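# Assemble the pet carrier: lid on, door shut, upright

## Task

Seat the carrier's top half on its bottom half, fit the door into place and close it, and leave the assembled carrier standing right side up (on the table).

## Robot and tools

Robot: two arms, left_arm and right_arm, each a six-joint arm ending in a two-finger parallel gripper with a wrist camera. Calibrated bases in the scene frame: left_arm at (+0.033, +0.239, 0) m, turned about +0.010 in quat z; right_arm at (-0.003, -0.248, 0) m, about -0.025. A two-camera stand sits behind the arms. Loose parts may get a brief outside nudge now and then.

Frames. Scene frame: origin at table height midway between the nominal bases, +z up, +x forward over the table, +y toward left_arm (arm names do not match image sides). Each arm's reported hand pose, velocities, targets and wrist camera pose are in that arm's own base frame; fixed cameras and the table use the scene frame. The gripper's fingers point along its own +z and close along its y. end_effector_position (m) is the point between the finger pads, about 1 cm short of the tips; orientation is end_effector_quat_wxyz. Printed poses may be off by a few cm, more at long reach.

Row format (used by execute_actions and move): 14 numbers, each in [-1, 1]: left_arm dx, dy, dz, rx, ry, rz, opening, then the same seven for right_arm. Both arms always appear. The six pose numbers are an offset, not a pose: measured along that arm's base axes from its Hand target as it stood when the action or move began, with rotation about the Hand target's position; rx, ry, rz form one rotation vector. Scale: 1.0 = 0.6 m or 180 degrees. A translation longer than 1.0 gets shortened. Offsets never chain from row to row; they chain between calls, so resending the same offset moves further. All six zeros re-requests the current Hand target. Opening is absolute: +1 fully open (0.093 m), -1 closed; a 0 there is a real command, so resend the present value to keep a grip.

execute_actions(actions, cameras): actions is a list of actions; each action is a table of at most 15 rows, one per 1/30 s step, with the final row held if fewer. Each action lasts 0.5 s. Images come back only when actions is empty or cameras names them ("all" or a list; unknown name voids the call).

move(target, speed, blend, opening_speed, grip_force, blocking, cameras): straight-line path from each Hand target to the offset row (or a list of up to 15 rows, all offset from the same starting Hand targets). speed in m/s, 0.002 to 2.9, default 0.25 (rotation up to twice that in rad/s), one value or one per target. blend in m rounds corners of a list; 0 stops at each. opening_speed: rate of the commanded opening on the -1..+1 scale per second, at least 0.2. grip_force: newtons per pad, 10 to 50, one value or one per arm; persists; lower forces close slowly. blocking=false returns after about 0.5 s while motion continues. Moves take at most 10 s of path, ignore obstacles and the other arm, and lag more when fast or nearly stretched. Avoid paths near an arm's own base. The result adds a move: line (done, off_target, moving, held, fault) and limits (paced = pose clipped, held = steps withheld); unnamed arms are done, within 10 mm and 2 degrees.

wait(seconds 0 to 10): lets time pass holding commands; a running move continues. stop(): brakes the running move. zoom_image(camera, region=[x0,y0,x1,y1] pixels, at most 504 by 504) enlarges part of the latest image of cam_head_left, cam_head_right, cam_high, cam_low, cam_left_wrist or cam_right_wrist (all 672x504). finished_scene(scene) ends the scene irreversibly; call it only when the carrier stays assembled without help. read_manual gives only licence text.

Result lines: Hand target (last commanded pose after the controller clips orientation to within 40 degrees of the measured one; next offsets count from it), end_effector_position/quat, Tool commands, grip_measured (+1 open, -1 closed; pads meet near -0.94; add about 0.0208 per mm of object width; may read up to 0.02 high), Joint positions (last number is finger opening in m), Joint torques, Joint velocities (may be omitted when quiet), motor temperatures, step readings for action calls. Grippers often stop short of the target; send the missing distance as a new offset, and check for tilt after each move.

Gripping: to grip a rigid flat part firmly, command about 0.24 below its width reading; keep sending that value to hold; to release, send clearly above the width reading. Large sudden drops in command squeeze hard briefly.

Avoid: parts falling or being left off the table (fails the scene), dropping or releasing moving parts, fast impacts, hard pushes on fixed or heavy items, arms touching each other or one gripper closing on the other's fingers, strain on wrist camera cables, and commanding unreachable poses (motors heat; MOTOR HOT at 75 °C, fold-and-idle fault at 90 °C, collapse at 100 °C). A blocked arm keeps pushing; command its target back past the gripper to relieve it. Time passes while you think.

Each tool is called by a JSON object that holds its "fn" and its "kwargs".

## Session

{"fn": "execute_actions", "kwargs": {"actions": []}}

Scene clock: 0.00 s.
left_arm: end_effector_position=(+0.3976, -0.0585, +0.1717) grip_measured=+1.000 end_effector_quat_wxyz=(+0.612, -0.079, +0.785, +0.050) | right_arm: end_effector_position=(+0.3050, +0.1261, +0.2989) grip_measured=+1.000 end_effector_quat_wxyz=(+0.619, +0.018, +0.785, +0.004)
Joint positions: left_arm=[-0.356 1.385 0.563 0.535 -0.519 -0.165 0.093] | right_arm=[0.739 0.969 0.851 -0.202 0.73 0.247 0.093]
Joint velocities: within noise
Joint torques (N m): no reading
Motor temperatures (°C): left_arm=[28 27 42 40 28 27 25] | right_arm=[27 40 42 24 24 27 25]
Heat: left arm: 42 °C; right arm: 42 °C.
Hand target: left_arm +0.3998, -0.0593, +0.1811; +0.621, -0.083, +0.778, +0.046 | right_arm +0.3046, +0.1259, +0.3000; +0.618, +0.017, +0.786, +0.004
Tool commands: left_gripper/opening=+1.0 right_gripper/opening=+1.0

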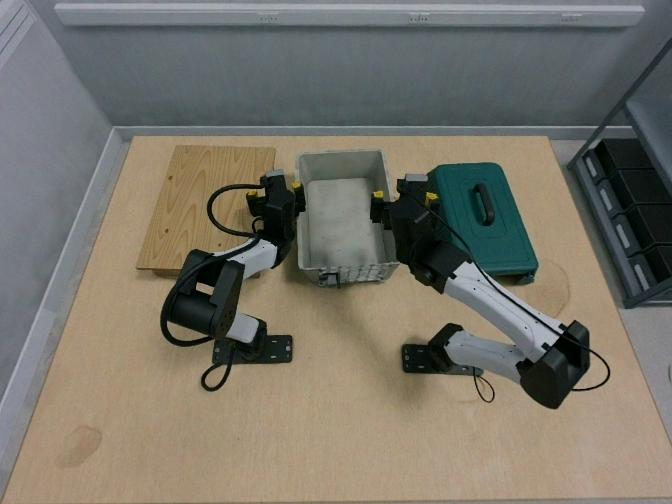

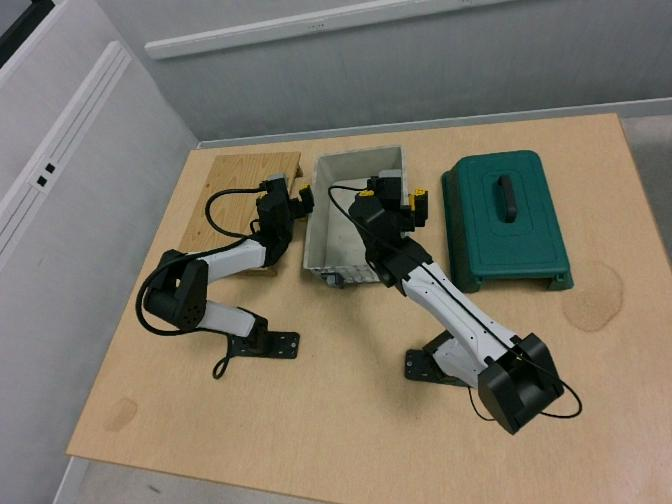

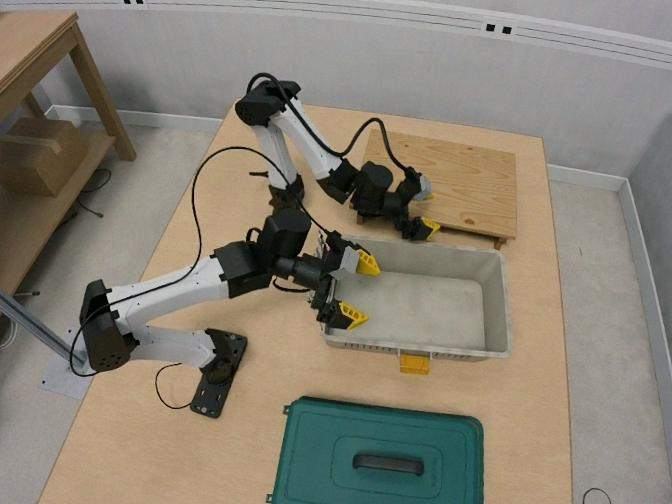

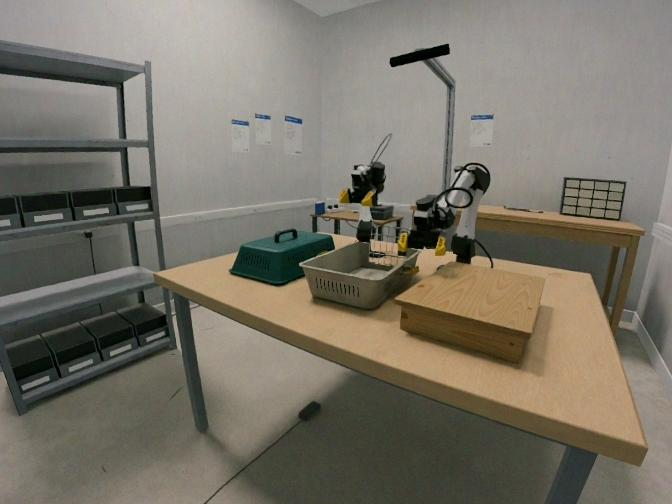

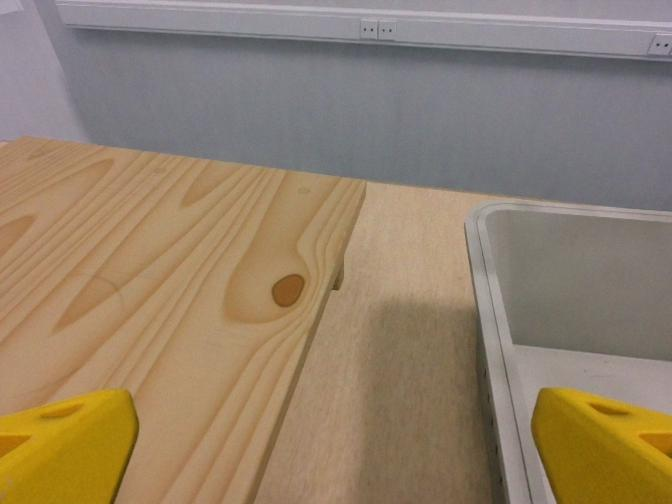

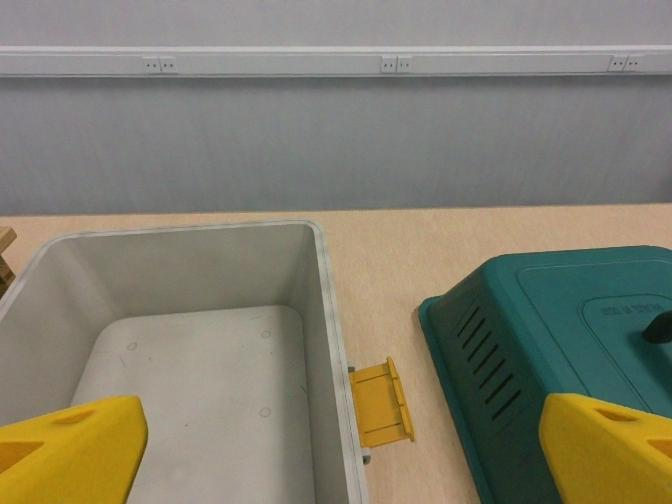

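{"fn": "move", "kwargs": {"target": [[-0.25,0.05,0.2,0.012,0.03,-0.11,1,0.02,-0.1,0.03,0,0.05,0,0.5],[-0.45,-0.1,0.2,0.025,0.065,-0.229,-1,0.137,-0.443,-0.06,-0.006,0.202,0.009,0.5]], "speed": 0.2, "blend": [0.05,0], "cameras": ["all"]}}

{"fn": "zoom_image", "kwargs": {"camera": "cam_head_left", "region": [280, 130, 420, 300]}}

Scene clock: 49.47 s.
left_arm: end_effector_position=(+0.1290, -0.1184, +0.2915) grip_measured=-0.981 end_effector_quat_wxyz=(+0.513, +0.235, +0.815, -0.131) | right_arm: end_effector_position=(+0.3854, -0.1398, +0.2615) grip_measured=+0.502 end_effector_quat_wxyz=(+0.342, +0.005, +0.940, -0.005)
Joint positions: left_arm=[-1.605 0.569 1.031 -1.261 -0.91 -0.652 0] | right_arm=[-0.461 1.583 1.632 -0.972 -0.278 -0.356 0.069]
Joint torques (N m): left_arm=[-1.29 3.3 9.74 1.72 -0.64 -0.07] | right_arm=[-0.05 -7.06 8.65 1.2 -0.25 -0.19]
Motor temperatures (°C): left_arm=[28 29 46 43 28 27 25] | right_arm=[27 40 50 29 24 27 25]
Heat: left arm: 46 °C; right arm: 50 °C.
Hand target: left_arm +0.1298, -0.1193, +0.3011; +0.519, +0.225, +0.813, -0.138 | right_arm +0.3868, -0.1399, +0.2641; +0.342, +0.001, +0.940, +0.000
Off the commanded pose: left_arm 0.010 m, 2 deg | right_arm 0.003 m, 1 deg.
move: done

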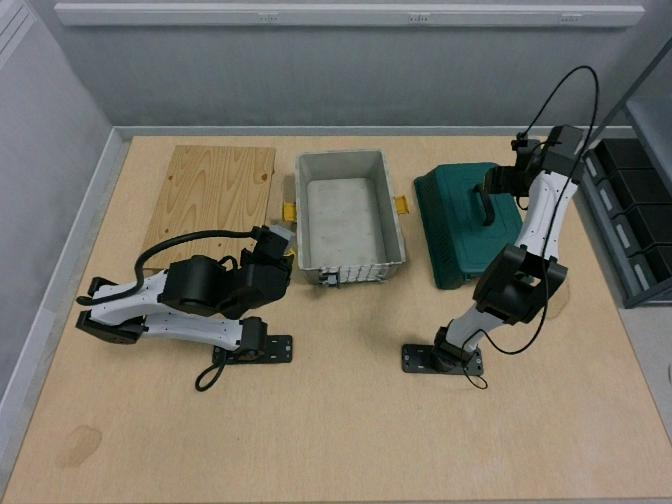

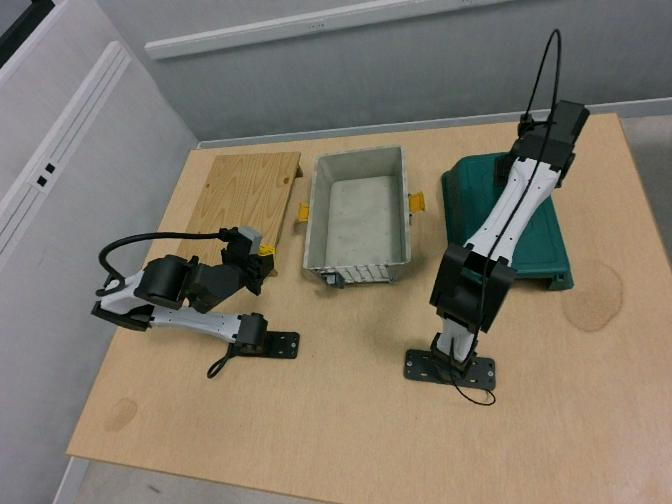

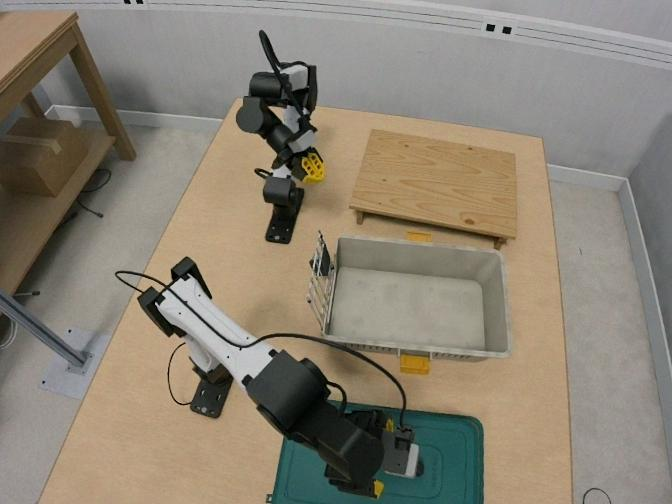

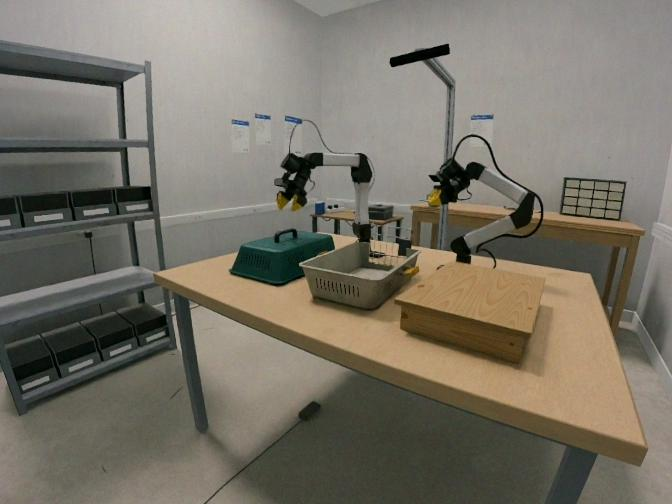

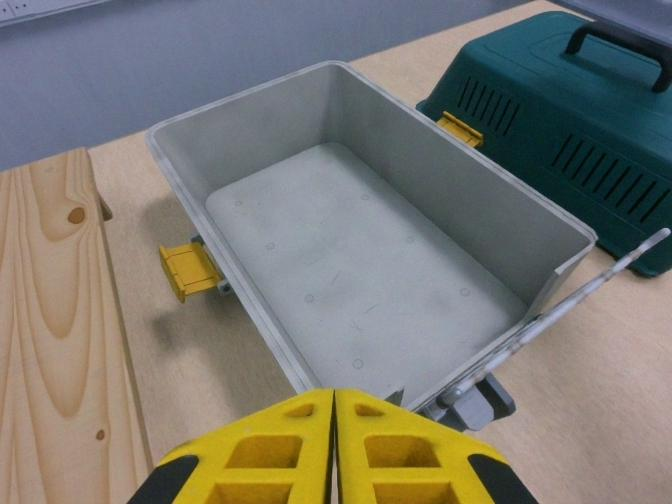

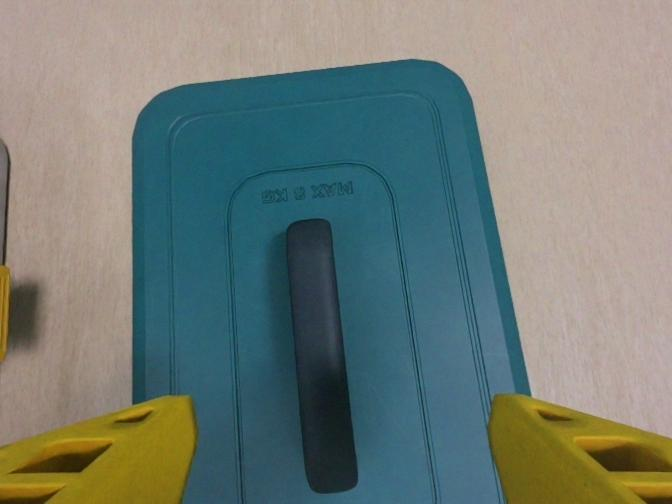

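Scaled by 2.965 from the camera's 672x504 image, which has a finer 960x720 frame.

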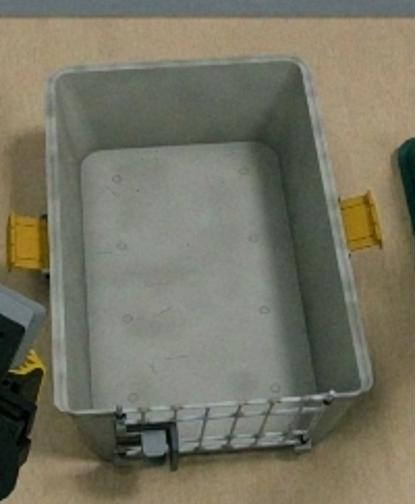

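{"fn": "move", "kwargs": {"target": [[0,0,0,0,0,0,-1,0.017,0.012,0,0,0,0.025,0.5],[0,0,0,0,0,0,-1,0.017,0.012,-0.188,0,0,0.025,0.5],[0,0,0,0,0,0,-1,0.017,0.012,-0.188,0,0,0.025,-0.9]], "speed": 0.12, "opening_speed": 0.8, "cameras": ["cam_right_wrist"]}}

{"fn": "zoom_image", "kwargs": {"camera": "cam_left_wrist", "region": [380, 200, 672, 460]}}

Scene clock: 75.93 s.
left_arm: end_effector_position=(+0.1290, -0.1183, +0.2915) grip_measured=-0.981 end_effector_quat_wxyz=(+0.513, +0.235, +0.815, -0.131) | right_arm: end_effector_position=(+0.3983, -0.1343, +0.1513) grip_measured=-0.624 end_effector_quat_wxyz=(+0.340, -0.035, +0.940, +0.014)
Joint positions: left_arm=[-1.605 0.569 1.031 -1.261 -0.91 -0.652 0] | right_arm=[-0.457 1.614 1.229 -0.564 -0.333 -0.424 0.015]
Joint torques (N m): left_arm=[-1.28 3.3 9.76 1.72 -0.65 -0.08] | right_arm=[0.51 -9.35 5.83 1.37 -0.14 -0.08]
Heat: left arm: 47 °C; right arm: 51 °C.
Hand target: left_arm +0.1298, -0.1193, +0.3011; +0.519, +0.225, +0.813, -0.137 | right_arm +0.3970, -0.1327, +0.1513; +0.342, -0.036, +0.939, +0.013
Off the commanded pose: left_arm 0.010 m, 2 deg | right_arm 0.002 m, 0 deg.
move: done
Images, in order (width x height): cam_right_wrist 672x504.

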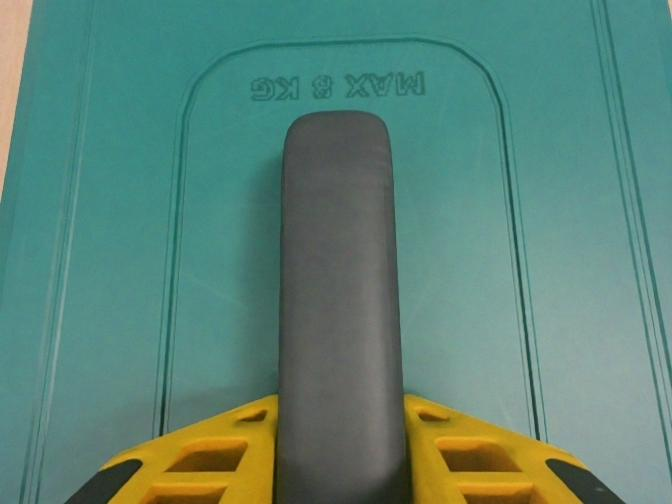

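This scene's latest camera images include none from cam_left_wrist. They are from: cam_right_wrist. cam_left_wrist's image comes with the result of a call that names it in "cameras".

{"fn": "move", "kwargs": {"target": [[-0.016,-0.172,-0.218,0,0,0,-1,0,0,0,0,0,0,-0.9],[0.037,-0.193,-0.24,0,0,0,-1,0,0,0,0,0,0,-0.9]], "speed": 0.12, "blend": [0.02,0], "cameras": ["cam_left_wrist","cam_head_left"]}}

{"fn": "zoom_image", "kwargs": {"camera": "cam_head_left", "region": [290, 210, 410, 300]}}

Scene clock: 120.93 s.
left_arm: end_effector_position=(+0.1502, -0.2334, +0.1583) grip_measured=-0.981 end_effector_quat_wxyz=(+0.518, +0.228, +0.814, -0.134) | right_arm: end_effector_position=(+0.3983, -0.1343, +0.1513) grip_measured=-0.636 end_effector_quat_wxyz=(+0.340, -0.035, +0.940, +0.014)
Joint positions: left_arm=[-1.453 0.876 0.476 -0.268 -0.809 -0.498 0] | right_arm=[-0.457 1.614 1.229 -0.564 -0.333 -0.424 0.015]
Joint torques (N m): left_arm=[0.75 -0.7 7.87 2.29 -0.23 0.1] | right_arm=[0.51 -9.35 5.85 1.36 -0.15 -0.08]
Motor temperatures (°C): left_arm=[28 29 47 41 28 27 25] | right_arm=[27 50 48 29 24 27 26]
Heat: left arm: 47 °C; right arm: 50 °C.
Hand target: left_arm +0.1521, -0.2351, +0.1572; +0.519, +0.225, +0.813, -0.138 | right_arm +0.3970, -0.1327, +0.1513; +0.342, -0.036, +0.939, +0.013
Off the commanded pose: left_arm 0.003 m, 1 deg | right_arm 0.002 m, 0 deg.
move: done; blend cut to 0.0183 m at target 1
Images, in order (width x height): cam_head_left 672x504, cam_left_wrist 672x504.

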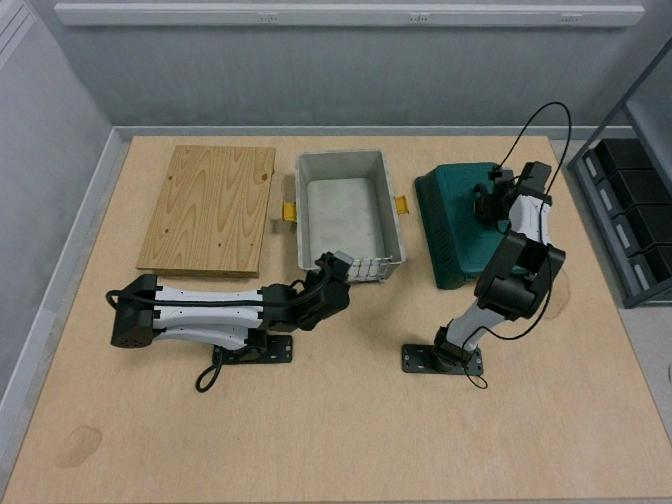

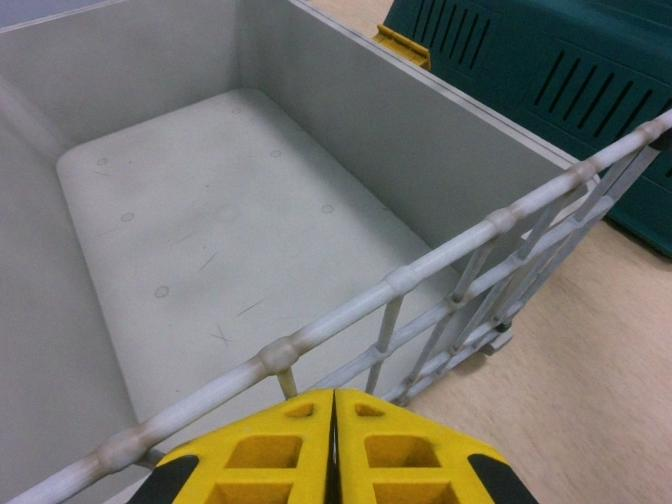

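Scaled by 4.200 from the camera's 672x504 image, which has a finer 960x720 frame.

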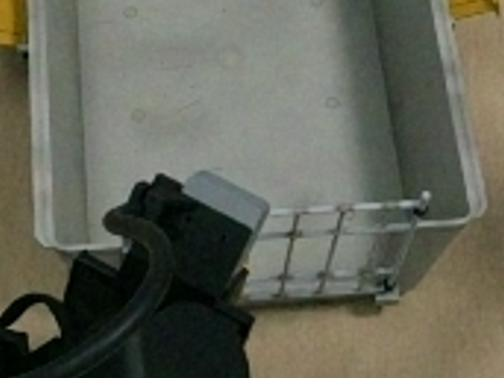

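{"fn": "move", "kwargs": {"target": [0.033,-0.006,-0.005,0,0,0,-1,0,0,0,0,0,0,-0.9], "speed": 0.05, "cameras": ["cam_left_wrist","cam_head_left"]}}

{"fn": "zoom_image", "kwargs": {"camera": "cam_head_left", "region": [290, 210, 410, 300]}}

Scene clock: 129.13 s.
left_arm: end_effector_position=(+0.1703, -0.2357, +0.1560) grip_measured=-0.981 end_effector_quat_wxyz=(+0.520, +0.225, +0.814, -0.131) | right_arm: end_effector_position=(+0.3983, -0.1343, +0.1513) grip_measured=-0.636 end_effector_quat_wxyz=(+0.340, -0.035, +0.940, +0.014)
Joint positions: left_arm=[-1.34 0.906 0.461 -0.161 -0.726 -0.408 0] | right_arm=[-0.457 1.614 1.229 -0.564 -0.333 -0.424 0.015]
Joint torques (N m): left_arm=[0.91 -0.65 7.84 2.45 -0.06 0.13] | right_arm=[0.5 -9.35 5.83 1.36 -0.15 -0.08]
Heat: left arm: 46 °C; right arm: 50 °C.
Hand target: left_arm +0.1719, -0.2387, +0.1542; +0.519, +0.225, +0.813, -0.138 | right_arm +0.3970, -0.1327, +0.1513; +0.342, -0.036, +0.939, +0.013
Off the commanded pose: left_arm 0.004 m, 1 deg | right_arm 0.002 m, 0 deg.
move: done
Images, in order (width x height): cam_head_left 672x504, cam_left_wrist 672x504.

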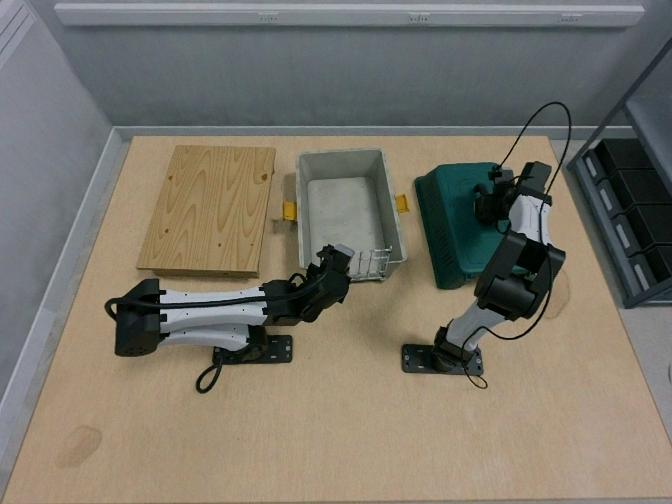

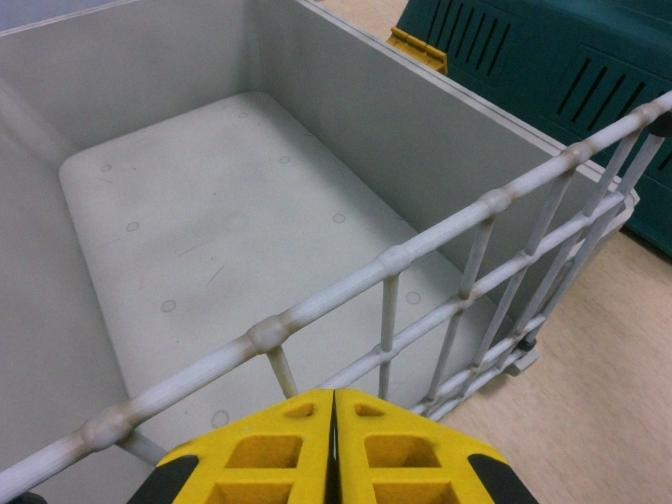

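Scaled by 4.200 from the camera's 672x504 image, which has a finer 960x720 frame.

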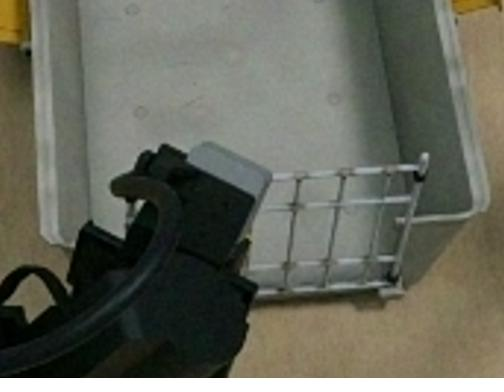

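{"fn": "move", "kwargs": {"target": [[0,0,0,0,0,0,-1,0,0,0.1,0,-0.02,0,-0.9],[0,0,0,0,0,0,-1,0.06,0.08,0.29,0,-0.022,0,-0.9],[0,0,0,0,0,0,-1,0.1,0.5,0.29,0,-0.022,0,-0.9],[0,0,0,0,0,0,-1,0.04,0.636,0.275,0,-0.022,0,-0.9]], "speed": 0.13, "blend": [0.03,0.05,0.05,0], "cameras": ["cam_head_left","cam_low","cam_high"]}}

{"fn": "zoom_image", "kwargs": {"camera": "cam_head_left", "region": [290, 210, 410, 300]}}

{"fn": "zoom_image", "kwargs": {"camera": "cam_low", "region": [280, 190, 430, 320]}}

Scene clock: 162.07 s.
left_arm: end_effector_position=(+0.1702, -0.2358, +0.1560) grip_measured=-0.981 end_effector_quat_wxyz=(+0.520, +0.225, +0.814, -0.131) | right_arm: end_effector_position=(+0.4114, +0.2488, +0.2950) grip_measured=-0.636 end_effector_quat_wxyz=(+0.338, -0.053, +0.940, +0.005)
Joint positions: left_arm=[-1.34 0.906 0.461 -0.161 -0.726 -0.408 0] | right_arm=[0.67 2.014 2.334 -1.293 0.367 0.442 0.015]
Joint torques (N m): left_arm=[0.92 -0.64 7.84 2.45 -0.06 0.14] | right_arm=[0.2 -11.63 9.44 1.57 0.52 0]
Heat: left arm: 45 °C; right arm: 52 °C.
Hand target: left_arm +0.1718, -0.2388, +0.1542; +0.519, +0.225, +0.813, -0.138 | right_arm +0.4210, +0.2490, +0.3162; +0.374, -0.036, +0.927, +0.012
Off the commanded pose: left_arm 0.004 m, 1 deg | right_arm 0.023 m, 5 deg.
move: off_target (right_arm); blend cut to 0.0448 m at target 3
Images, in order (width x height): cam_head_left 672x504, cam_high 672x504, cam_low 672x504.

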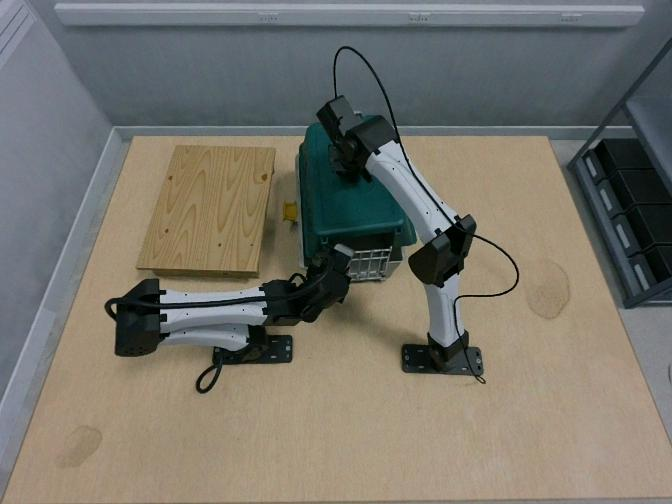

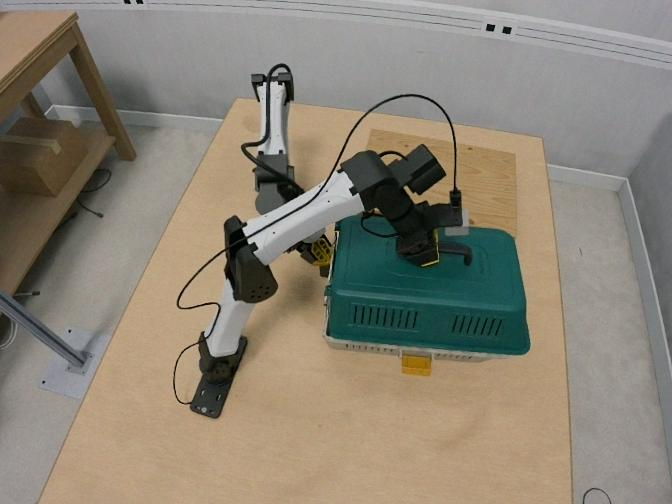

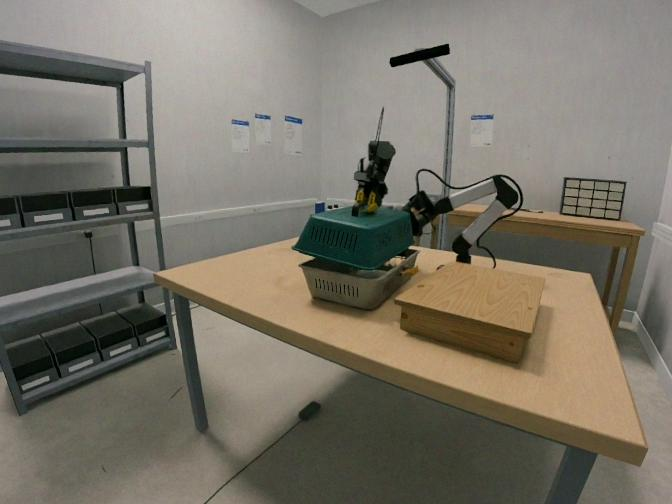

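Scaled by 4.200 from the camera's 672x504 image, which has a finer 960x720 frame.

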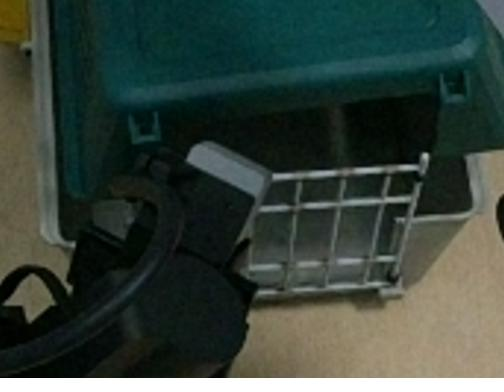

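Scaled by 3.360 from the camera's 672x504 image, which has a finer 960x720 frame.

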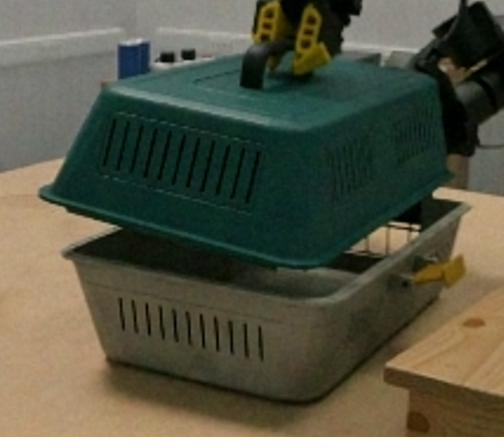

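{"fn": "move", "kwargs": {"target": [0,0,0,0,0,0,-1,-0.009,0.008,-0.035,0,0,-0.01,-0.9], "speed": 0.06, "cameras": ["cam_head_left","cam_low","cam_high"]}}

{"fn": "zoom_image", "kwargs": {"camera": "cam_head_left", "region": [290, 210, 410, 300]}}

{"fn": "zoom_image", "kwargs": {"camera": "cam_low", "region": [280, 190, 430, 320]}}

Scene clock: 177.93 s.
left_arm: end_effector_position=(+0.1696, -0.2379, +0.1561) grip_measured=-0.981 end_effector_quat_wxyz=(+0.518, +0.227, +0.813, -0.135) | right_arm: end_effector_position=(+0.4124, +0.2515, +0.2731) grip_measured=-0.636 end_effector_quat_wxyz=(+0.337, -0.033, +0.941, -0.010)
Joint positions: left_arm=[-1.34 0.909 0.461 -0.152 -0.717 -0.406 0] | right_arm=[0.688 1.998 2.216 -1.221 0.412 0.497 0.015]
Joint torques (N m): left_arm=[0.95 -0.94 7.83 2.38 -0.2 0.13] | right_arm=[0.84 -14.56 5.85 1.68 0.46 -0.06]
Heat: left arm: 45 °C; right arm: 53 °C.
Hand target: left_arm +0.1719, -0.2387, +0.1542; +0.519, +0.225, +0.813, -0.138 | right_arm +0.4157, +0.2537, +0.2951; +0.374, -0.021, +0.927, +0.006
Off the commanded pose: left_arm 0.003 m, 0 deg | right_arm 0.023 m, 5 deg.
move: off_target (right_arm)
Images, in order (width x height): cam_head_left 672x504, cam_high 672x504, cam_low 672x504.

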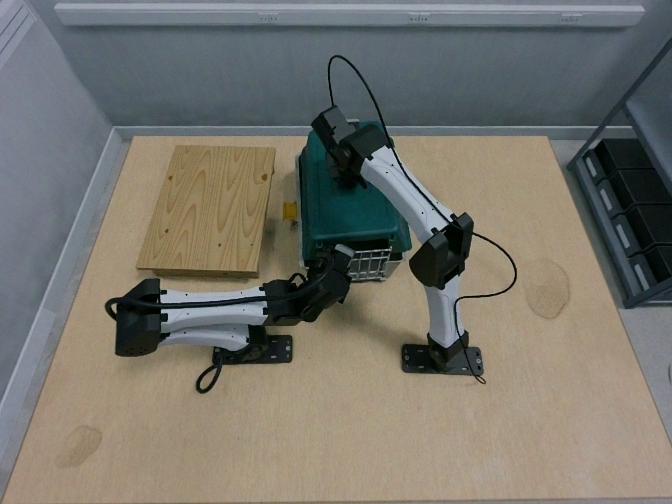

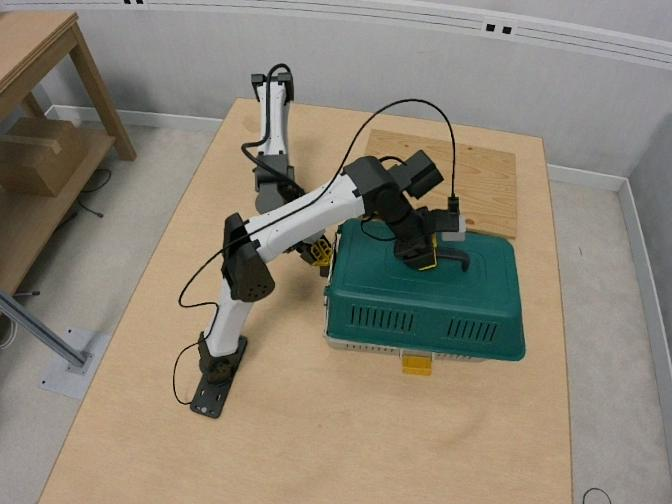

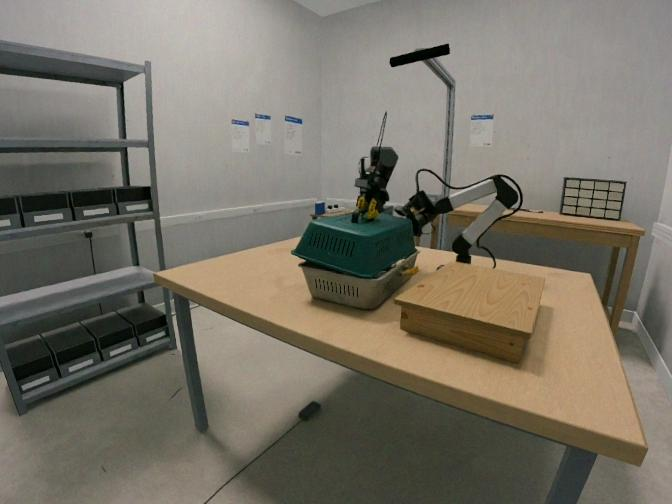

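Scaled by 4.200 from the camera's 672x504 image, which has a finer 960x720 frame.

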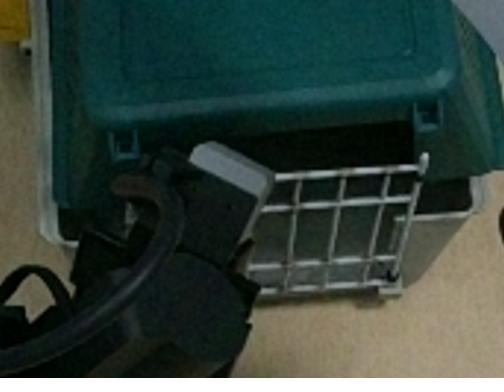

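Scaled by 3.360 from the camera's 672x504 image, which has a finer 960x720 frame.

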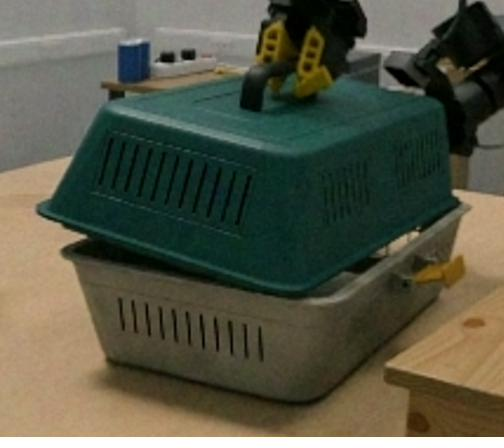

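{"fn": "move", "kwargs": {"target": [0,0,0,0,0,0,-1,-0.002,-0.006,-0.03,0.014,-0.002,0,-0.9], "speed": 0.06, "cameras": ["cam_head_left","cam_low","cam_left_wrist"]}}

{"fn": "zoom_image", "kwargs": {"camera": "cam_head_left", "region": [290, 210, 410, 300]}}

{"fn": "zoom_image", "kwargs": {"camera": "cam_low", "region": [280, 190, 430, 320]}}

Scene clock: 200.87 s.
left_arm: end_effector_position=(+0.1695, -0.2380, +0.1560) grip_measured=-0.981 end_effector_quat_wxyz=(+0.518, +0.227, +0.813, -0.135) | right_arm: end_effector_position=(+0.4091, +0.2489, +0.2650) grip_measured=-0.636 end_effector_quat_wxyz=(+0.355, -0.024, +0.935, +0.009)
Joint positions: left_arm=[-1.34 0.909 0.461 -0.152 -0.716 -0.406 0] | right_arm=[0.685 1.897 2.012 -1.065 0.404 0.503 0.015]
Joint torques (N m): left_arm=[0.95 -0.94 7.82 2.37 -0.17 0.12] | right_arm=[-0.18 -12.72 5.71 1.75 0.23 -0.07]
Motor temperatures (°C): left_arm=[28 28 45 45 28 27 25] | right_arm=[27 56 48 33 24 27 27]
Heat: left arm: 45 °C; right arm: 56 °C.
Hand target: left_arm +0.1718, -0.2387, +0.1542; +0.519, +0.225, +0.813, -0.138 | right_arm +0.4144, +0.2502, +0.2770; +0.377, -0.014, +0.926, +0.026
Off the commanded pose: left_arm 0.003 m, 0 deg | right_arm 0.013 m, 4 deg.
move: off_target (right_arm)
Images, in order (width x height): cam_head_left 672x504, cam_low 672x504, cam_left_wrist 672x504.

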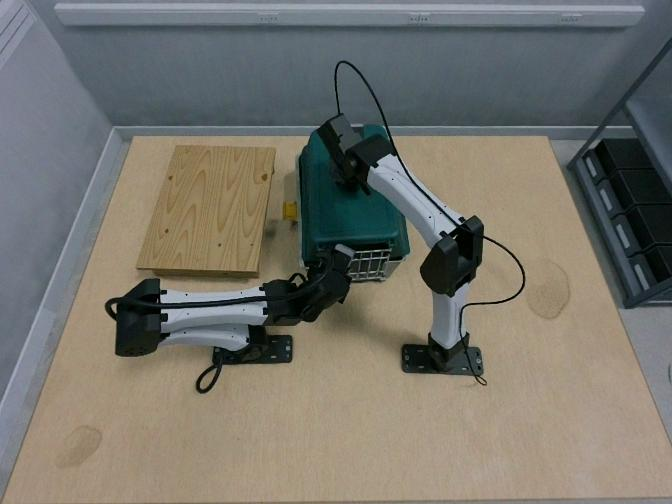

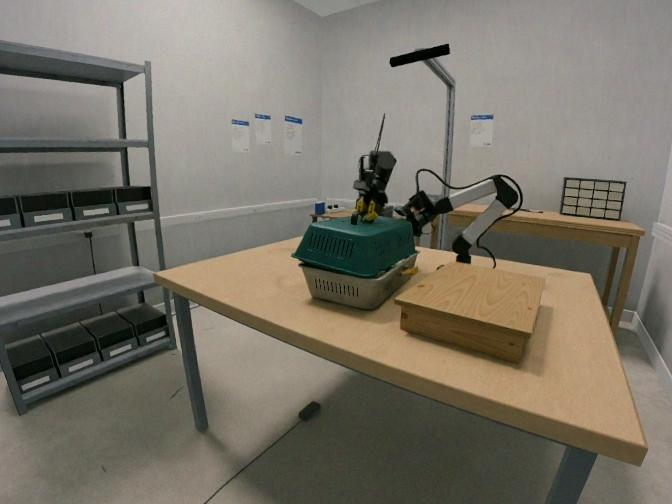

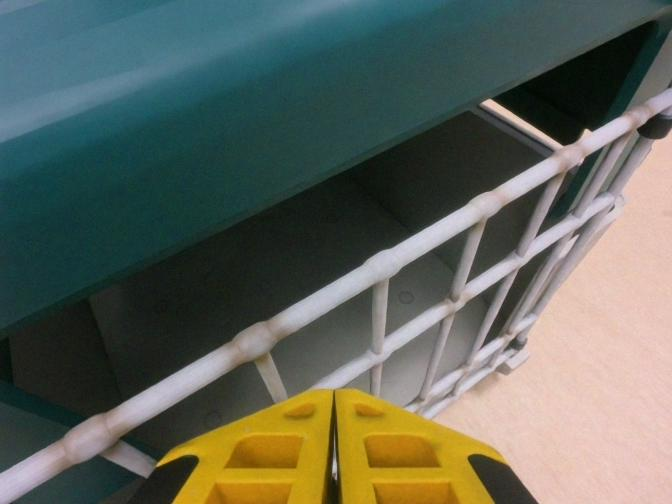

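Scaled by 4.200 from the camera's 672x504 image, which has a finer 960x720 frame.

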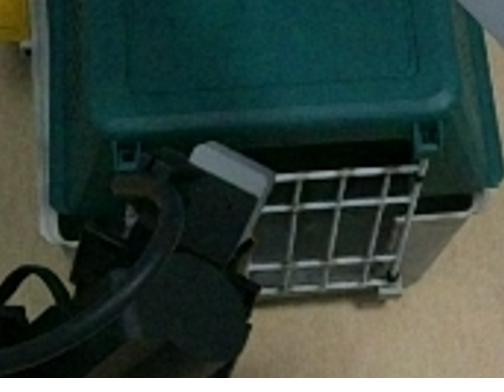

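Scaled by 3.360 from the camera's 672x504 image, which has a finer 960x720 frame.

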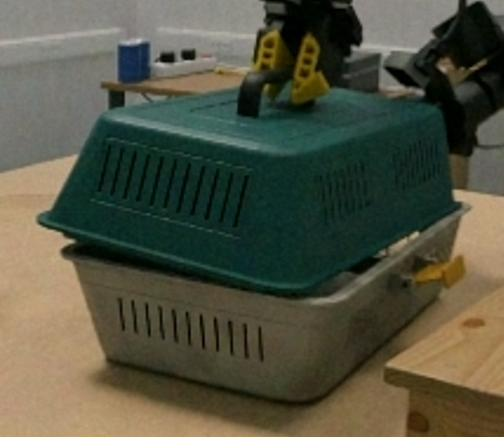

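{"fn": "move", "kwargs": {"target": [0,0,0,0,0,0,-1,0.005,0.008,-0.012,0.01,0.012,0.008,-0.9], "speed": 0.06, "cameras": ["cam_head_left","cam_low","cam_high"]}}

{"fn": "zoom_image", "kwargs": {"camera": "cam_head_left", "region": [290, 210, 410, 300]}}

{"fn": "zoom_image", "kwargs": {"camera": "cam_low", "region": [280, 190, 430, 320]}}

Scene clock: 225.30 s.
left_arm: end_effector_position=(+0.1694, -0.2380, +0.1560) grip_measured=-0.981 end_effector_quat_wxyz=(+0.518, +0.227, +0.813, -0.136) | right_arm: end_effector_position=(+0.4096, +0.2476, +0.2627) grip_measured=-0.636 end_effector_quat_wxyz=(+0.345, -0.023, +0.938, +0.020)
Joint positions: left_arm=[-1.34 0.909 0.461 -0.152 -0.716 -0.406 0] | right_arm=[0.671 1.897 2.012 -1.069 0.367 0.504 0.015]
Joint torques (N m): left_arm=[0.96 -0.94 7.82 2.37 -0.17 0.12] | right_arm=[-0.32 -11.04 6.87 1.76 -0.02 -0.11]
Motor temperatures (°C): left_arm=[28 27 44 46 28 27 25] | right_arm=[27 57 49 35 24 27 27]
Heat: left arm: 46 °C; right arm: 57 °C.
Hand target: left_arm +0.1719, -0.2387, +0.1542; +0.519, +0.225, +0.813, -0.138 | right_arm +0.4173, +0.2550, +0.2700; +0.360, -0.019, +0.932, +0.046
Off the commanded pose: left_arm 0.003 m, 0 deg | right_arm 0.013 m, 3 deg.
move: off_target (right_arm)
Images, in order (width x height): cam_head_left 672x504, cam_high 672x504, cam_low 672x504.

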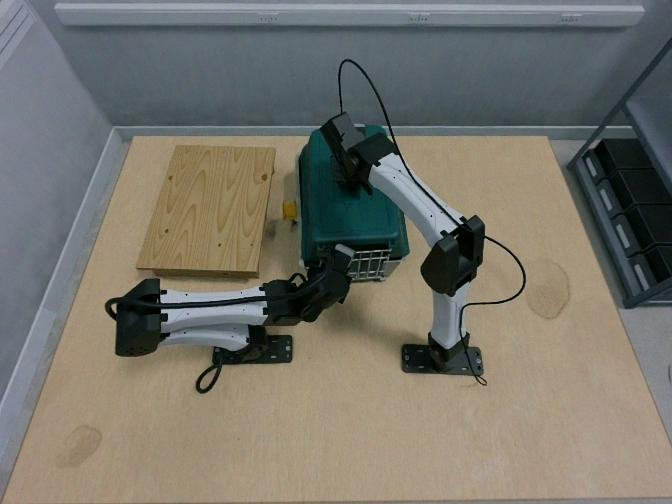

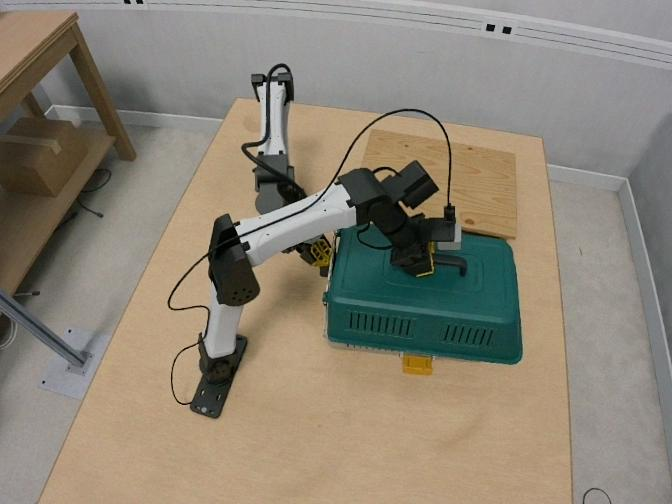

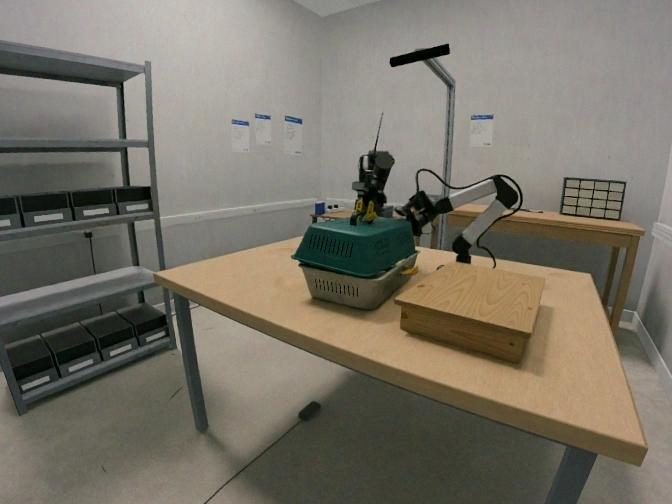

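Scaled by 4.200 from the camera's 672x504 image, which has a finer 960x720 frame.

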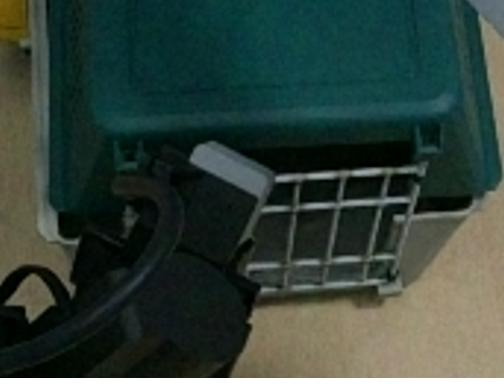

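Scaled by 3.360 from the camera's 672x504 image, which has a finer 960x720 frame.

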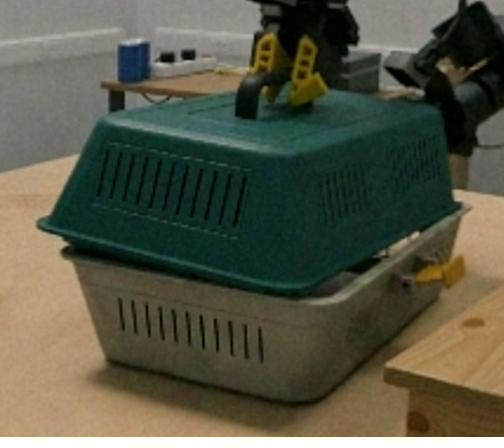

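{"fn": "move", "kwargs": {"target": [0,0,0,0,0,0,-1,0,0.0,-0.025,0.0,0.01,0.004,-0.9], "speed": 0.05, "cameras": ["cam_head_left","cam_low","cam_left_wrist"]}}

{"fn": "zoom_image", "kwargs": {"camera": "cam_head_left", "region": [290, 210, 410, 300]}}

{"fn": "zoom_image", "kwargs": {"camera": "cam_low", "region": [280, 190, 430, 320]}}

Scene clock: 234.50 s.
left_arm: end_effector_position=(+0.1694, -0.2381, +0.1560) grip_measured=-0.981 end_effector_quat_wxyz=(+0.518, +0.227, +0.813, -0.136) | right_arm: end_effector_position=(+0.4118, +0.2474, +0.2613) grip_measured=-0.636 end_effector_quat_wxyz=(+0.346, -0.020, +0.938, +0.028)
Joint positions: left_arm=[-1.34 0.909 0.461 -0.152 -0.715 -0.406 0] | right_arm=[0.663 1.891 1.995 -1.047 0.354 0.504 0.015]
Joint torques (N m): left_arm=[0.95 -0.94 7.83 2.37 -0.18 0.12] | right_arm=[-0.47 -10.35 4.89 1.76 -0.16 -0.16]
Motor temperatures (°C): left_arm=[28 27 44 46 28 27 25] | right_arm=[27 56 49 35 24 27 27]
Heat: left arm: 46 °C; right arm: 56 °C.
Hand target: left_arm +0.1718, -0.2387, +0.1542; +0.519, +0.225, +0.813, -0.138 | right_arm +0.4174, +0.2550, +0.2550; +0.345, -0.024, +0.937, +0.048
Off the commanded pose: left_arm 0.003 m, 0 deg | right_arm 0.011 m, 2 deg.
move: off_target (right_arm)
Images, in order (width x height): cam_head_left 672x504, cam_low 672x504, cam_left_wrist 672x504.

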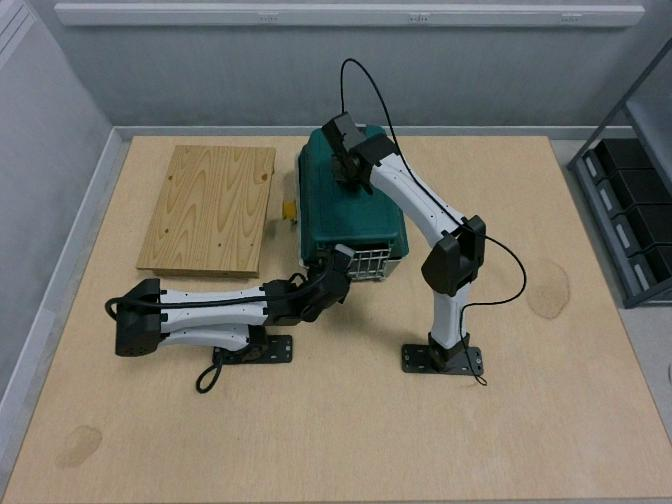

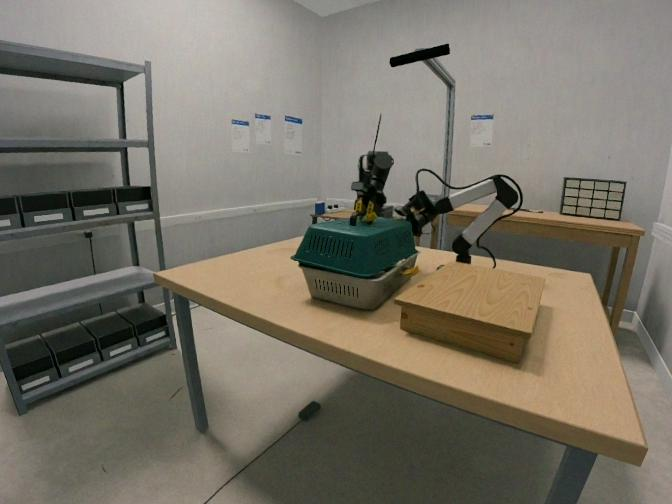

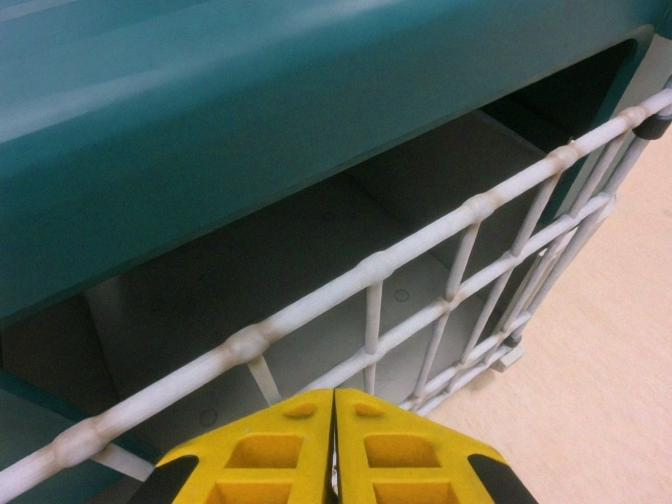

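Scaled by 4.200 from the camera's 672x504 image, which has a finer 960x720 frame.

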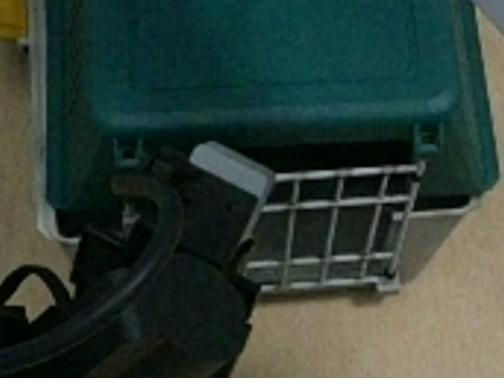

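Scaled by 3.360 from the camera's 672x504 image, which has a finer 960x720 frame.

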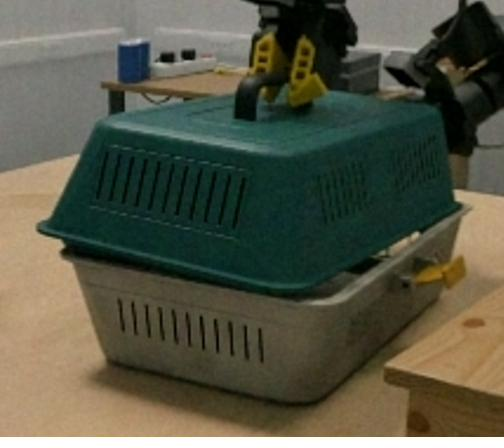

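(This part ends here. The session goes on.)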